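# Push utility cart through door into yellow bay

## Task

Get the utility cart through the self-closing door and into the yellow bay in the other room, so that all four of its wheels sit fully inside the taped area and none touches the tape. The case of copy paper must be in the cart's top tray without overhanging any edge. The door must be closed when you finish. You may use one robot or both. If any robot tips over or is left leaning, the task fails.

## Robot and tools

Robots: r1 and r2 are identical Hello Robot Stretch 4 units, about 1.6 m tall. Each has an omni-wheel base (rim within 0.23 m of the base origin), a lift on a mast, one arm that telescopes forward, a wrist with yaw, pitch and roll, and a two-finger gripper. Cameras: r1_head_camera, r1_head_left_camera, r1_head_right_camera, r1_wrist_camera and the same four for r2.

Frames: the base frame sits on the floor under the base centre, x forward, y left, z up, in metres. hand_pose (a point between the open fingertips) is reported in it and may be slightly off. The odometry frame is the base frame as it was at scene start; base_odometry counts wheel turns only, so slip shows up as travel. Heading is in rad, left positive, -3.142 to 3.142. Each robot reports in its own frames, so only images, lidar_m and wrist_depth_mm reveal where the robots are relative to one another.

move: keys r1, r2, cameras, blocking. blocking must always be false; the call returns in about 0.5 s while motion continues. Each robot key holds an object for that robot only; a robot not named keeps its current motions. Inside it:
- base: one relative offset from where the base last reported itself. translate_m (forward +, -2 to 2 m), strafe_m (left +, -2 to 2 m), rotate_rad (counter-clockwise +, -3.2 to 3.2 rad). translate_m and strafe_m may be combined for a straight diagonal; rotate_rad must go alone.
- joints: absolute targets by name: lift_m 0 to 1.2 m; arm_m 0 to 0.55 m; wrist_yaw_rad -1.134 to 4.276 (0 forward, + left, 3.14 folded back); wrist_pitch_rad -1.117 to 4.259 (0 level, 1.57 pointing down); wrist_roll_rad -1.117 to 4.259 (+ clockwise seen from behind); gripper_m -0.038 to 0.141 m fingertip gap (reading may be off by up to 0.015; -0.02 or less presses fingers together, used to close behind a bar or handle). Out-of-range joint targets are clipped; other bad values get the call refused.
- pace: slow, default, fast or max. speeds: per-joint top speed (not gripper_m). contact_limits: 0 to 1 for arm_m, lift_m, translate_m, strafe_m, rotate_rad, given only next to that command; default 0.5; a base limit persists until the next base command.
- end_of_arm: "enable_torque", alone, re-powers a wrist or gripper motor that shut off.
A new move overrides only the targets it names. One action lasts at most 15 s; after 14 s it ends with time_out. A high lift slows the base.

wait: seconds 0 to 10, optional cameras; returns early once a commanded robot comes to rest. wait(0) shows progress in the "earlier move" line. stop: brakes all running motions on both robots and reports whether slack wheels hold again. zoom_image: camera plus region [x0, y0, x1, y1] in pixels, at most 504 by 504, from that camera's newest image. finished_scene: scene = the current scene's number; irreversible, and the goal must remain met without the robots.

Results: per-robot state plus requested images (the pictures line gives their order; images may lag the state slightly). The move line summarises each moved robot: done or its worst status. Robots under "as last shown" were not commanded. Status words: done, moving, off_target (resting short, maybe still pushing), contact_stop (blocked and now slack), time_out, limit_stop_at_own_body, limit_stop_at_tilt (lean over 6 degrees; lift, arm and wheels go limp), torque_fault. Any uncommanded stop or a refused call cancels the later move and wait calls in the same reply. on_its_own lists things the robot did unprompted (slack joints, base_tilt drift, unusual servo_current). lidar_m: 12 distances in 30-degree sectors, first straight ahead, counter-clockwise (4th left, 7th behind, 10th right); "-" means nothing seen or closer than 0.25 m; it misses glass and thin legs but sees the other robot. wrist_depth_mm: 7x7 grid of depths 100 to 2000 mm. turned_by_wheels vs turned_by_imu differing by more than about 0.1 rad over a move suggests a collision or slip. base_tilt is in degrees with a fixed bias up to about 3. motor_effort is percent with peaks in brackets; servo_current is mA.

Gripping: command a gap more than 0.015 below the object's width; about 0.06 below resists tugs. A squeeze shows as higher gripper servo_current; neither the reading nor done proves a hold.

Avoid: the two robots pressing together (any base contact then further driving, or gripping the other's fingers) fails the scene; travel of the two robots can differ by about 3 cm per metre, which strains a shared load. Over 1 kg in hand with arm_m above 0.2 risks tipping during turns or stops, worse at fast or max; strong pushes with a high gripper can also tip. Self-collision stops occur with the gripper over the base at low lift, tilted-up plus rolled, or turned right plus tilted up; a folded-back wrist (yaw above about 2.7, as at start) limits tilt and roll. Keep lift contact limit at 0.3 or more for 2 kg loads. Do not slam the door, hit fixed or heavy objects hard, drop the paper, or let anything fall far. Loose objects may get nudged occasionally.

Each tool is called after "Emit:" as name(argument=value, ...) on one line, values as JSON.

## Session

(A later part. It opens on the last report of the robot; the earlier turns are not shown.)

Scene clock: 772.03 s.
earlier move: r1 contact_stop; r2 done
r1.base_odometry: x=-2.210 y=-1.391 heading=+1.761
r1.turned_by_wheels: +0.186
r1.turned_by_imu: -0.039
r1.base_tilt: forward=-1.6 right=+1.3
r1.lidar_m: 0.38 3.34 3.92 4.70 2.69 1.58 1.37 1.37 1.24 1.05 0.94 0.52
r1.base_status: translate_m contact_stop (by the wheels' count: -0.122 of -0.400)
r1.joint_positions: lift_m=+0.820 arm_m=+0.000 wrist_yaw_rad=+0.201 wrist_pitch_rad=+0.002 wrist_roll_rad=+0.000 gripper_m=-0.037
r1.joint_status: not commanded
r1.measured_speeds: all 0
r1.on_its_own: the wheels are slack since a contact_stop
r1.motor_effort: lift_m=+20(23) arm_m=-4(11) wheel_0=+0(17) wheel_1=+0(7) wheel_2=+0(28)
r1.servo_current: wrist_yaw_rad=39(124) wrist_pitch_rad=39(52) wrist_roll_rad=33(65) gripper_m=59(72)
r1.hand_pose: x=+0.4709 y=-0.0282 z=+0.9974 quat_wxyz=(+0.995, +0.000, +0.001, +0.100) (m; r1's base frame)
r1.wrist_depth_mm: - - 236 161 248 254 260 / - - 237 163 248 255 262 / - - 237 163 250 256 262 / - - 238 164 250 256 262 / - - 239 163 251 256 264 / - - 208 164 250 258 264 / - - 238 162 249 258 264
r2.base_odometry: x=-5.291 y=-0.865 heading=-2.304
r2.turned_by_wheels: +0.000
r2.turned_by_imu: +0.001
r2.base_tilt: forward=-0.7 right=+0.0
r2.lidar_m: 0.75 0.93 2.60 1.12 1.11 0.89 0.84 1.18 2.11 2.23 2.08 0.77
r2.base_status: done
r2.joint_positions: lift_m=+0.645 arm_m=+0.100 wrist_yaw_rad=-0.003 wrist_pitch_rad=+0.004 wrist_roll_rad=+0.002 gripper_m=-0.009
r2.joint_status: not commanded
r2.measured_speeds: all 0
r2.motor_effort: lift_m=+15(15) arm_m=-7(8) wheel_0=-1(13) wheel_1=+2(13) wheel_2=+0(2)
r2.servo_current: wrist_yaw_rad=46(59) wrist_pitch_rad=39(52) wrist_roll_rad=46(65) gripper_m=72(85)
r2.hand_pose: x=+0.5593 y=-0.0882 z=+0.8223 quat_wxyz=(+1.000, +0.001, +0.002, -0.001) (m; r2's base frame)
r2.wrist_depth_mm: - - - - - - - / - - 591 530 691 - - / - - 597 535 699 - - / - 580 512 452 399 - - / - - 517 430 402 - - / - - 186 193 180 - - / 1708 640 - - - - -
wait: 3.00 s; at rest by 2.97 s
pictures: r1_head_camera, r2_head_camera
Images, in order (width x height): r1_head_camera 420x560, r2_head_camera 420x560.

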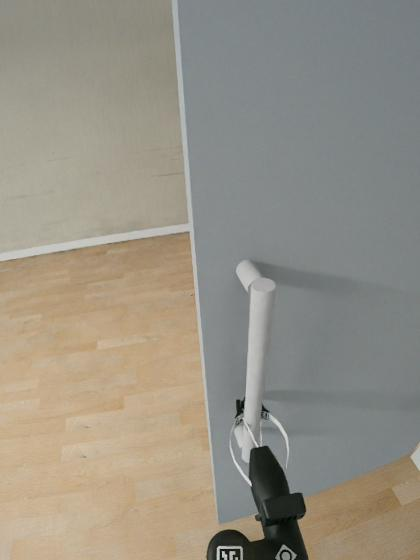

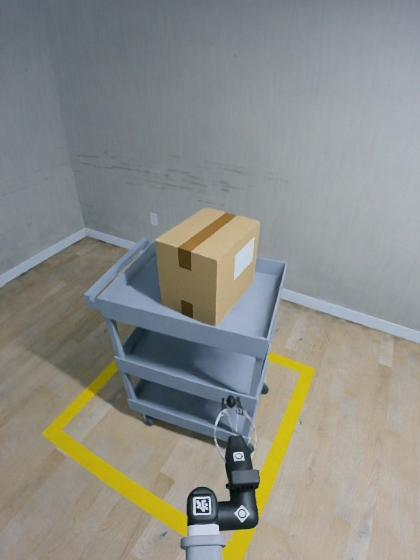

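Emit:
move(blocking=false, cameras=[], r1={"joints":{"gripper_m":0.14}})

Emit:
wait(seconds=2.5, cameras=["r1_head_camera"])

Emit:
zoom_image(camera="r1_head_camera", region=[160, 340, 380, 560])

Scene clock: 778.63 s.
move: r1 moving
r1.base_odometry: x=-2.210 y=-1.391 heading=+1.761
r1.turned_by_wheels: +0.000
r1.turned_by_imu: +0.000
r1.base_tilt: forward=-1.6 right=+1.3
r1.lidar_m: 0.38 3.37 3.95 4.72 2.70 1.58 1.36 1.36 1.24 1.08 0.93 0.54
r1.base_status: not commanded
r1.joint_positions: lift_m=+0.820 arm_m=+0.000 wrist_yaw_rad=+0.201 wrist_pitch_rad=+0.002 wrist_roll_rad=+0.000 gripper_m=-0.012
r1.joint_status: gripper_m moving
r1.measured_speeds: all 0
r1.on_its_own: the wheels are slack since a contact_stop
r1.motor_effort: lift_m=+20(20) arm_m=-4(4) wheel_0=-1(1) wheel_1=+0(0) wheel_2=+0(0)
r1.servo_current: wrist_yaw_rad=52(52) wrist_pitch_rad=39(52) wrist_roll_rad=39(65) gripper_m=65(65)
r1.hand_pose: x=+0.4709 y=-0.0282 z=+0.9974 quat_wxyz=(+0.995, +0.000, +0.001, +0.100) (m; r1's base frame)
r1.wrist_depth_mm: - - 240 167 253 258 263 / - - 240 167 252 258 263 / - - 242 168 254 259 266 / - - 242 168 253 260 264 / - - 241 169 254 262 266 / - - 240 168 255 260 265 / - - 243 167 253 262 267
r2: as last shown
r2.base_tilt: forward=-0.6 right=+0.0
r2.lidar_m: 0.74 0.95 2.62 1.12 1.13 0.93 0.83 1.16 2.09 2.18 2.09 0.75
r2.motor_effort: lift_m=+15(15) arm_m=-7(8) wheel_0=+0(1) wheel_1=+2(3) wheel_2=+0(1)
r2.servo_current: wrist_yaw_rad=46(65) wrist_pitch_rad=39(46) wrist_roll_rad=52(59) gripper_m=72(78)
r2.wrist_depth_mm: - - - - - - - / - - 597 535 699 - - / - - 603 535 699 - - / - 574 512 452 402 - - / - - 512 433 399 - - / - - 186 192 180 - - / 1708 640 - - - - -
pictures: none
No camera images: "cameras" was empty.

Scene clock: 780.70 s.
earlier move: r1 done
r1.base_odometry: x=-2.210 y=-1.391 heading=+1.761
r1.turned_by_wheels: +0.000
r1.turned_by_imu: +0.000
r1.base_tilt: forward=-1.6 right=+1.3
r1.lidar_m: 0.88 3.36 3.94 4.70 2.68 1.58 1.33 1.36 1.27 1.07 1.08 0.90
r1.base_status: not commanded
r1.joint_positions: lift_m=+0.820 arm_m=+0.000 wrist_yaw_rad=+0.201 wrist_pitch_rad=+0.002 wrist_roll_rad=+0.000 gripper_m=+0.140
r1.joint_status: all done
r1.measured_speeds: all 0
r1.on_its_own: the wheels are slack since a contact_stop
r1.motor_effort: lift_m=+20(20) arm_m=-4(4) wheel_0=-1(1) wheel_1=+0(0) wheel_2=+0(0)
r1.servo_current: wrist_yaw_rad=52(65) wrist_pitch_rad=46(52) wrist_roll_rad=65(65) gripper_m=39(98)
r1.hand_pose: x=+0.4709 y=-0.0282 z=+0.9974 quat_wxyz=(+0.995, +0.000, +0.001, +0.100) (m; r1's base frame)
r1.wrist_depth_mm: - - - - - - 549 / - - - - - - 554 / - - - - - - 559 / - - - - - - 559 / - - - - - - 564 / - 209 - - 187 193 559 / - - - 143 - - 554
r2.base_odometry: x=-5.291 y=-0.865 heading=-2.304
r2.turned_by_wheels: +0.000
r2.turned_by_imu: +0.000
r2.base_tilt: forward=-0.7 right=+0.1
r2.lidar_m: 0.72 0.94 2.62 1.10 1.13 0.90 0.83 1.18 2.10 2.22 2.10 0.77
r2.base_status: not commanded
r2.joint_positions: lift_m=+0.645 arm_m=+0.100 wrist_yaw_rad=-0.003 wrist_pitch_rad=+0.004 wrist_roll_rad=+0.002 gripper_m=-0.009
r2.joint_status: not commanded
r2.measured_speeds: all 0
r2.motor_effort: lift_m=+15(15) arm_m=-7(8) wheel_0=-1(1) wheel_1=+2(3) wheel_2=+0(1)
r2.servo_current: wrist_yaw_rad=52(65) wrist_pitch_rad=39(46) wrist_roll_rad=39(65) gripper_m=78(85)
r2.hand_pose: x=+0.5593 y=-0.0882 z=+0.8223 quat_wxyz=(+1.000, +0.001, +0.002, -0.001) (m; r2's base frame)
r2.wrist_depth_mm: - - - - - - - / - - 597 530 691 - - / - - 603 530 699 - - / - 574 512 455 402 - - / - - 517 433 397 - - / - - 186 192 179 - - / 1756 640 - - - - -
wait: 2.07 of 2.5 s (r1 has come to rest)
pictures: r1_head_camera
Images, in order (width x height): r1_head_camera 420x560.

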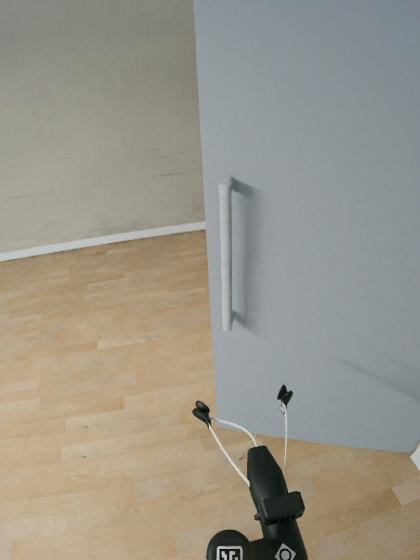

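Scaled by 2.291 from the camera's 420x560 image, which has a finer 600x800 frame.

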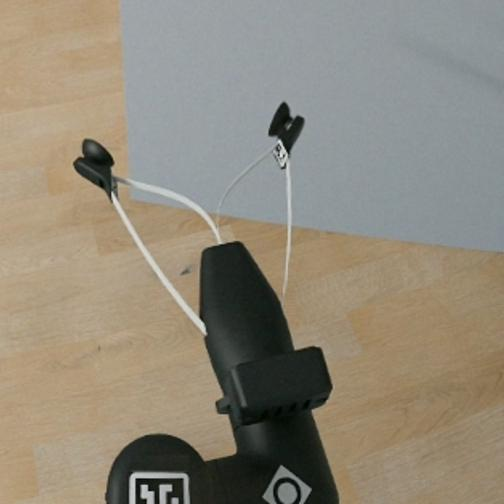

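Emit:
wait(seconds=2.5, cameras=["r1_head_camera", "r2_head_camera"])

Emit:
zoom_image(camera="r2_head_camera", region=[30, 320, 330, 560])

Scene clock: 787.90 s.
r1.base_odometry: x=-2.210 y=-1.391 heading=+1.761
r1.turned_by_wheels: +0.000
r1.turned_by_imu: +0.000
r1.base_tilt: forward=-1.6 right=+1.3
r1.lidar_m: 2.25 3.36 3.91 4.68 2.69 1.58 1.37 1.37 1.25 1.05 1.06 1.26
r1.base_status: not commanded
r1.joint_positions: lift_m=+0.820 arm_m=+0.000 wrist_yaw_rad=+0.201 wrist_pitch_rad=+0.002 wrist_roll_rad=+0.000 gripper_m=+0.140
r1.joint_status: all done
r1.measured_speeds: all 0
r1.on_its_own: the wheels are slack since a contact_stop
r1.motor_effort: lift_m=+20(20) arm_m=-4(4) wheel_0=+0(1) wheel_1=+0(0) wheel_2=+0(0)
r1.servo_current: wrist_yaw_rad=52(65) wrist_pitch_rad=39(52) wrist_roll_rad=52(65) gripper_m=46(98)
r1.hand_pose: x=+0.4709 y=-0.0282 z=+0.9974 quat_wxyz=(+0.995, +0.000, +0.001, +0.100) (m; r1's base frame)
r1.wrist_depth_mm: - - - - - - - / - - - - - - - / - - - - - - 1229 / - - - - - - 1229 / - - - - - - - / - 208 - - - 193 - / - - - 144 - - -
r2.base_odometry: x=-5.291 y=-0.865 heading=-2.304
r2.turned_by_wheels: +0.000
r2.turned_by_imu: +0.001
r2.base_tilt: forward=-0.7 right=+0.1
r2.lidar_m: 0.73 0.92 2.61 1.10 0.91 0.85 0.81 1.15 2.11 2.23 2.08 0.75
r2.base_status: not commanded
r2.joint_positions: lift_m=+0.645 arm_m=+0.100 wrist_yaw_rad=-0.003 wrist_pitch_rad=+0.004 wrist_roll_rad=+0.002 gripper_m=-0.009
r2.joint_status: not commanded
r2.measured_speeds: all 0
r2.motor_effort: lift_m=+15(15) arm_m=-7(8) wheel_0=+0(1) wheel_1=+2(3) wheel_2=+0(1)
r2.servo_current: wrist_yaw_rad=46(65) wrist_pitch_rad=46(46) wrist_roll_rad=52(65) gripper_m=85(85)
r2.hand_pose: x=+0.5593 y=-0.0882 z=+0.8223 quat_wxyz=(+1.000, +0.001, +0.002, -0.001) (m; r2's base frame)
r2.wrist_depth_mm: - - - - - - - / - - 597 530 691 - - / - - 597 539 691 - - / - 574 512 452 407 - - / - - 517 430 399 - - / - - 186 192 180 - - / 1756 640 - - - - -
wait: 2.50 s; at rest from the start
pictures: r1_head_camera, r2_head_camera
Images, in order (width x height): r1_head_camera 420x560, r2_head_camera 420x560.

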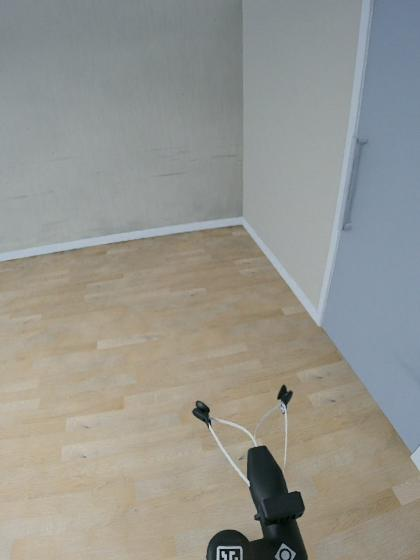

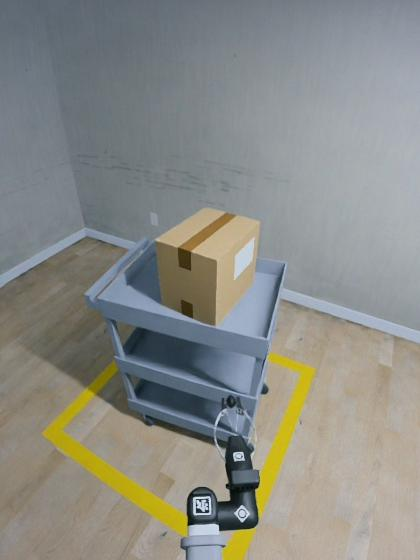

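Scaled by 1.680 from the camera's 420x560 image, which has a finer 1200x1600 frame.

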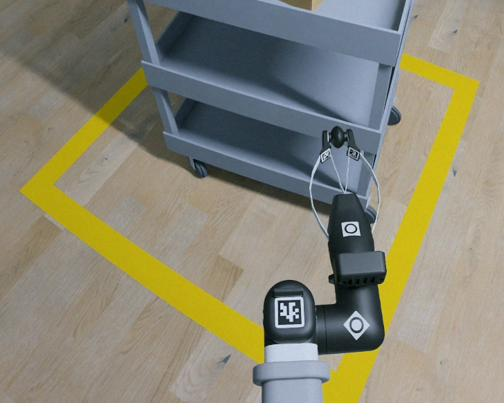

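Emit:
move(blocking=false, cameras=[], r1={"base":{"rotate_rad":-0.35}})

Emit:
wait(seconds=3, cameras=["r1_head_camera"])

Scene clock: 793.03 s.
move: r1 moving
r1.base_odometry: x=-2.210 y=-1.391 heading=+1.522
r1.turned_by_wheels: -0.239
r1.turned_by_imu: -0.240
r1.base_tilt: forward=-1.6 right=+1.2
r1.lidar_m: 1.59 3.32 3.51 4.82 4.67 1.91 1.40 1.36 1.47 1.11 1.07 1.12
r1.base_status: rotate_rad moving
r1.joint_positions: lift_m=+0.820 arm_m=+0.000 wrist_yaw_rad=+0.201 wrist_pitch_rad=+0.002 wrist_roll_rad=+0.000 gripper_m=+0.140
r1.joint_status: not commanded
r1.measured_speeds: translate_m=-0.002 strafe_m=+0.000 rotate_rad=-0.706 lift_m=+0.000 arm_m=+0.000 wrist_yaw_rad=+0.000 wrist_pitch_rad=+0.000 wrist_roll_rad=+0.000
r1.motor_effort: lift_m=+20(20) arm_m=-4(4) wheel_0=+5(8) wheel_1=+4(8) wheel_2=+2(7)
r1.servo_current: wrist_yaw_rad=59(65) wrist_pitch_rad=33(52) wrist_roll_rad=46(52) gripper_m=33(46)
r1.hand_pose: x=+0.4709 y=-0.0282 z=+0.9974 quat_wxyz=(+0.995, +0.000, +0.001, +0.100) (m; r1's base frame)
r1.wrist_depth_mm: - - - - - - - / - - - - - - - / - - - - - 1397 - / - - - - - 1430 - / - - - - - 1366 - / - 208 - - 211 193 - / - - - 143 - - -
r2: as last shown
r2.lidar_m: 0.74 0.93 2.61 1.09 0.90 0.86 0.83 1.17 2.11 2.19 2.10 0.74
r2.motor_effort: lift_m=+15(15) arm_m=-7(7) wheel_0=+0(1) wheel_1=+2(2) wheel_2=+0(0)
r2.servo_current: wrist_yaw_rad=26(59) wrist_pitch_rad=39(46) wrist_roll_rad=46(52) gripper_m=72(78)
r2.wrist_depth_mm: - - - - - - - / - - 597 535 699 - - / - - 603 535 699 - - / - 580 508 449 402 - - / - - 512 436 399 - - / - - 186 192 180 - - / 1756 640 - - - - -
pictures: none
No camera images: "cameras" was empty.

Scene clock: 793.67 s.
earlier move: r1 done
r1.base_odometry: x=-2.210 y=-1.391 heading=+1.411
r1.turned_by_wheels: -0.111
r1.turned_by_imu: -0.112
r1.base_tilt: forward=-1.6 right=+1.3
r1.lidar_m: 1.45 3.34 3.43 4.45 4.70 2.11 1.47 1.35 1.41 1.13 1.06 1.08
r1.base_status: done
r1.joint_positions: lift_m=+0.820 arm_m=+0.000 wrist_yaw_rad=+0.201 wrist_pitch_rad=+0.002 wrist_roll_rad=+0.000 gripper_m=+0.140
r1.joint_status: not commanded
r1.measured_speeds: all 0
r1.motor_effort: lift_m=+20(20) arm_m=-4(4) wheel_0=+2(8) wheel_1=+0(8) wheel_2=+2(7)
r1.servo_current: wrist_yaw_rad=39(65) wrist_pitch_rad=39(52) wrist_roll_rad=52(72) gripper_m=46(46)
r1.hand_pose: x=+0.4709 y=-0.0282 z=+0.9974 quat_wxyz=(+0.995, +0.000, +0.001, +0.100) (m; r1's base frame)
r1.wrist_depth_mm: - - - - - - - / - - - - - - - / - - - - - - - / - - - - 1499 - - / - - - - - - - / - 208 - - 187 194 - / - - - 144 - - -
r2.base_odometry: x=-5.291 y=-0.865 heading=-2.304
r2.turned_by_wheels: +0.000
r2.turned_by_imu: +0.000
r2.base_tilt: forward=-0.7 right=+0.1
r2.lidar_m: 0.74 0.93 2.59 1.11 0.89 0.86 0.82 1.17 2.12 2.22 2.10 0.74
r2.base_status: not commanded
r2.joint_positions: lift_m=+0.645 arm_m=+0.100 wrist_yaw_rad=-0.003 wrist_pitch_rad=+0.004 wrist_roll_rad=+0.002 gripper_m=-0.009
r2.joint_status: not commanded
r2.measured_speeds: all 0
r2.motor_effort: lift_m=+15(15) arm_m=-7(7) wheel_0=-1(1) wheel_1=+2(3) wheel_2=+0(0)
r2.servo_current: wrist_yaw_rad=52(59) wrist_pitch_rad=46(46) wrist_roll_rad=39(59) gripper_m=72(85)
r2.hand_pose: x=+0.5593 y=-0.0882 z=+0.8223 quat_wxyz=(+1.000, +0.001, +0.002, -0.001) (m; r2's base frame)
r2.wrist_depth_mm: - - - - - - - / - - 597 530 691 - - / - - 597 539 699 - - / - 574 512 452 404 - - / - - 517 433 399 - - / - - 186 193 180 - - / 1708 640 - - - - -
wait: 0.63 of 3 s (r1 has come to rest)
pictures: r1_head_camera
Images, in order (width x height): r1_head_camera 420x560.

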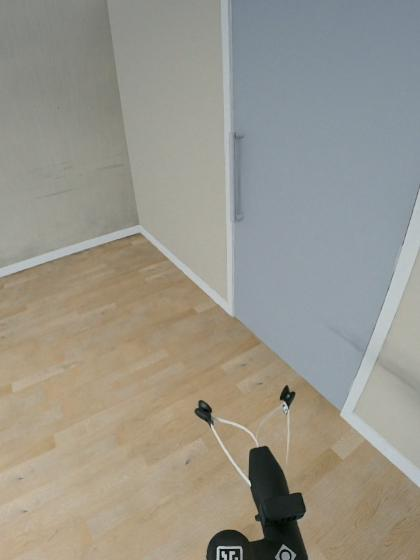

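Emit:
wait(seconds=1, cameras=["r1_head_camera"])

Emit:
zoom_image(camera="r1_head_camera", region=[180, 100, 400, 420])

Scene clock: 798.43 s.
r1.base_odometry: x=-2.210 y=-1.391 heading=+1.411
r1.turned_by_wheels: +0.000
r1.turned_by_imu: +0.000
r1.base_tilt: forward=-1.6 right=+1.3
r1.lidar_m: 1.46 3.34 3.42 4.46 4.70 2.12 1.47 1.33 1.40 1.15 1.05 1.11
r1.base_status: done
r1.joint_positions: lift_m=+0.820 arm_m=+0.000 wrist_yaw_rad=+0.201 wrist_pitch_rad=+0.002 wrist_roll_rad=+0.000 gripper_m=+0.140
r1.joint_status: not commanded
r1.measured_speeds: all 0
r1.motor_effort: lift_m=+20(20) arm_m=-4(4) wheel_0=+2(8) wheel_1=+0(8) wheel_2=+2(7)
r1.servo_current: wrist_yaw_rad=52(65) wrist_pitch_rad=46(52) wrist_roll_rad=46(72) gripper_m=33(46)
r1.hand_pose: x=+0.4709 y=-0.0282 z=+0.9974 quat_wxyz=(+0.995, +0.000, +0.001, +0.100) (m; r1's base frame)
r1.wrist_depth_mm: - - - - - - - / - - - - - - - / - - - - - - - / - - - - 1537 - - / - - - - - - - / - 210 - - 187 193 - / - - - 144 - - -
r2.base_odometry: x=-5.291 y=-0.865 heading=-2.304
r2.turned_by_wheels: +0.000
r2.turned_by_imu: +0.001
r2.base_tilt: forward=-0.6 right=+0.1
r2.lidar_m: 0.73 0.94 2.60 1.12 0.90 0.84 0.81 1.17 2.11 2.22 2.11 0.75
r2.base_status: not commanded
r2.joint_positions: lift_m=+0.645 arm_m=+0.100 wrist_yaw_rad=-0.003 wrist_pitch_rad=+0.004 wrist_roll_rad=+0.002 gripper_m=-0.009
r2.joint_status: not commanded
r2.measured_speeds: all 0
r2.motor_effort: lift_m=+15(15) arm_m=-7(7) wheel_0=-1(1) wheel_1=+2(3) wheel_2=+0(0)
r2.servo_current: wrist_yaw_rad=39(59) wrist_pitch_rad=39(46) wrist_roll_rad=59(59) gripper_m=78(85)
r2.hand_pose: x=+0.5593 y=-0.0882 z=+0.8223 quat_wxyz=(+1.000, +0.001, +0.002, -0.001) (m; r2's base frame)
r2.wrist_depth_mm: - - - - - - - / - - 597 530 707 - - / - - 597 535 699 - - / - 574 512 452 402 - - / - - 512 433 399 - - / - - 186 193 180 - - / 1708 640 - - - - -
wait: 1.00 s; at rest from the start
pictures: r1_head_camera
Images, in order (width x height): r1_head_camera 420x560.

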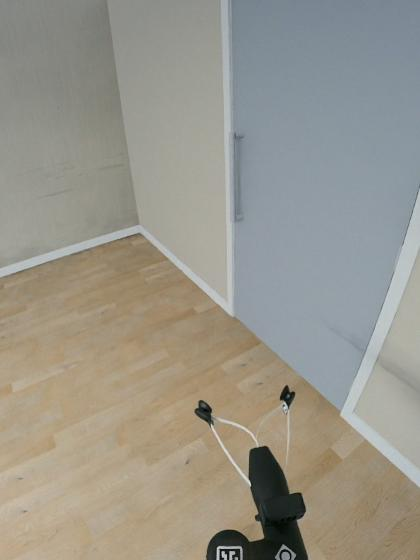

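Scaled by 1.575 from the camera's 420x560 image, which has a finer 600x800 frame.

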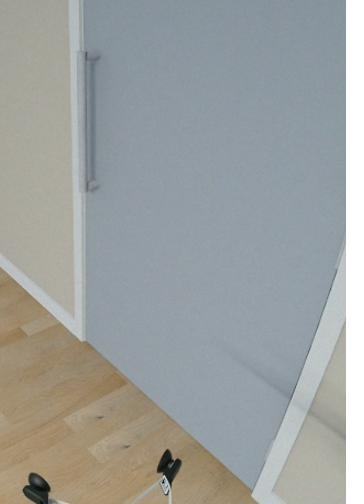

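Shut.

Emit:
finished_scene(scene=2)

The scene is finished: the task was done.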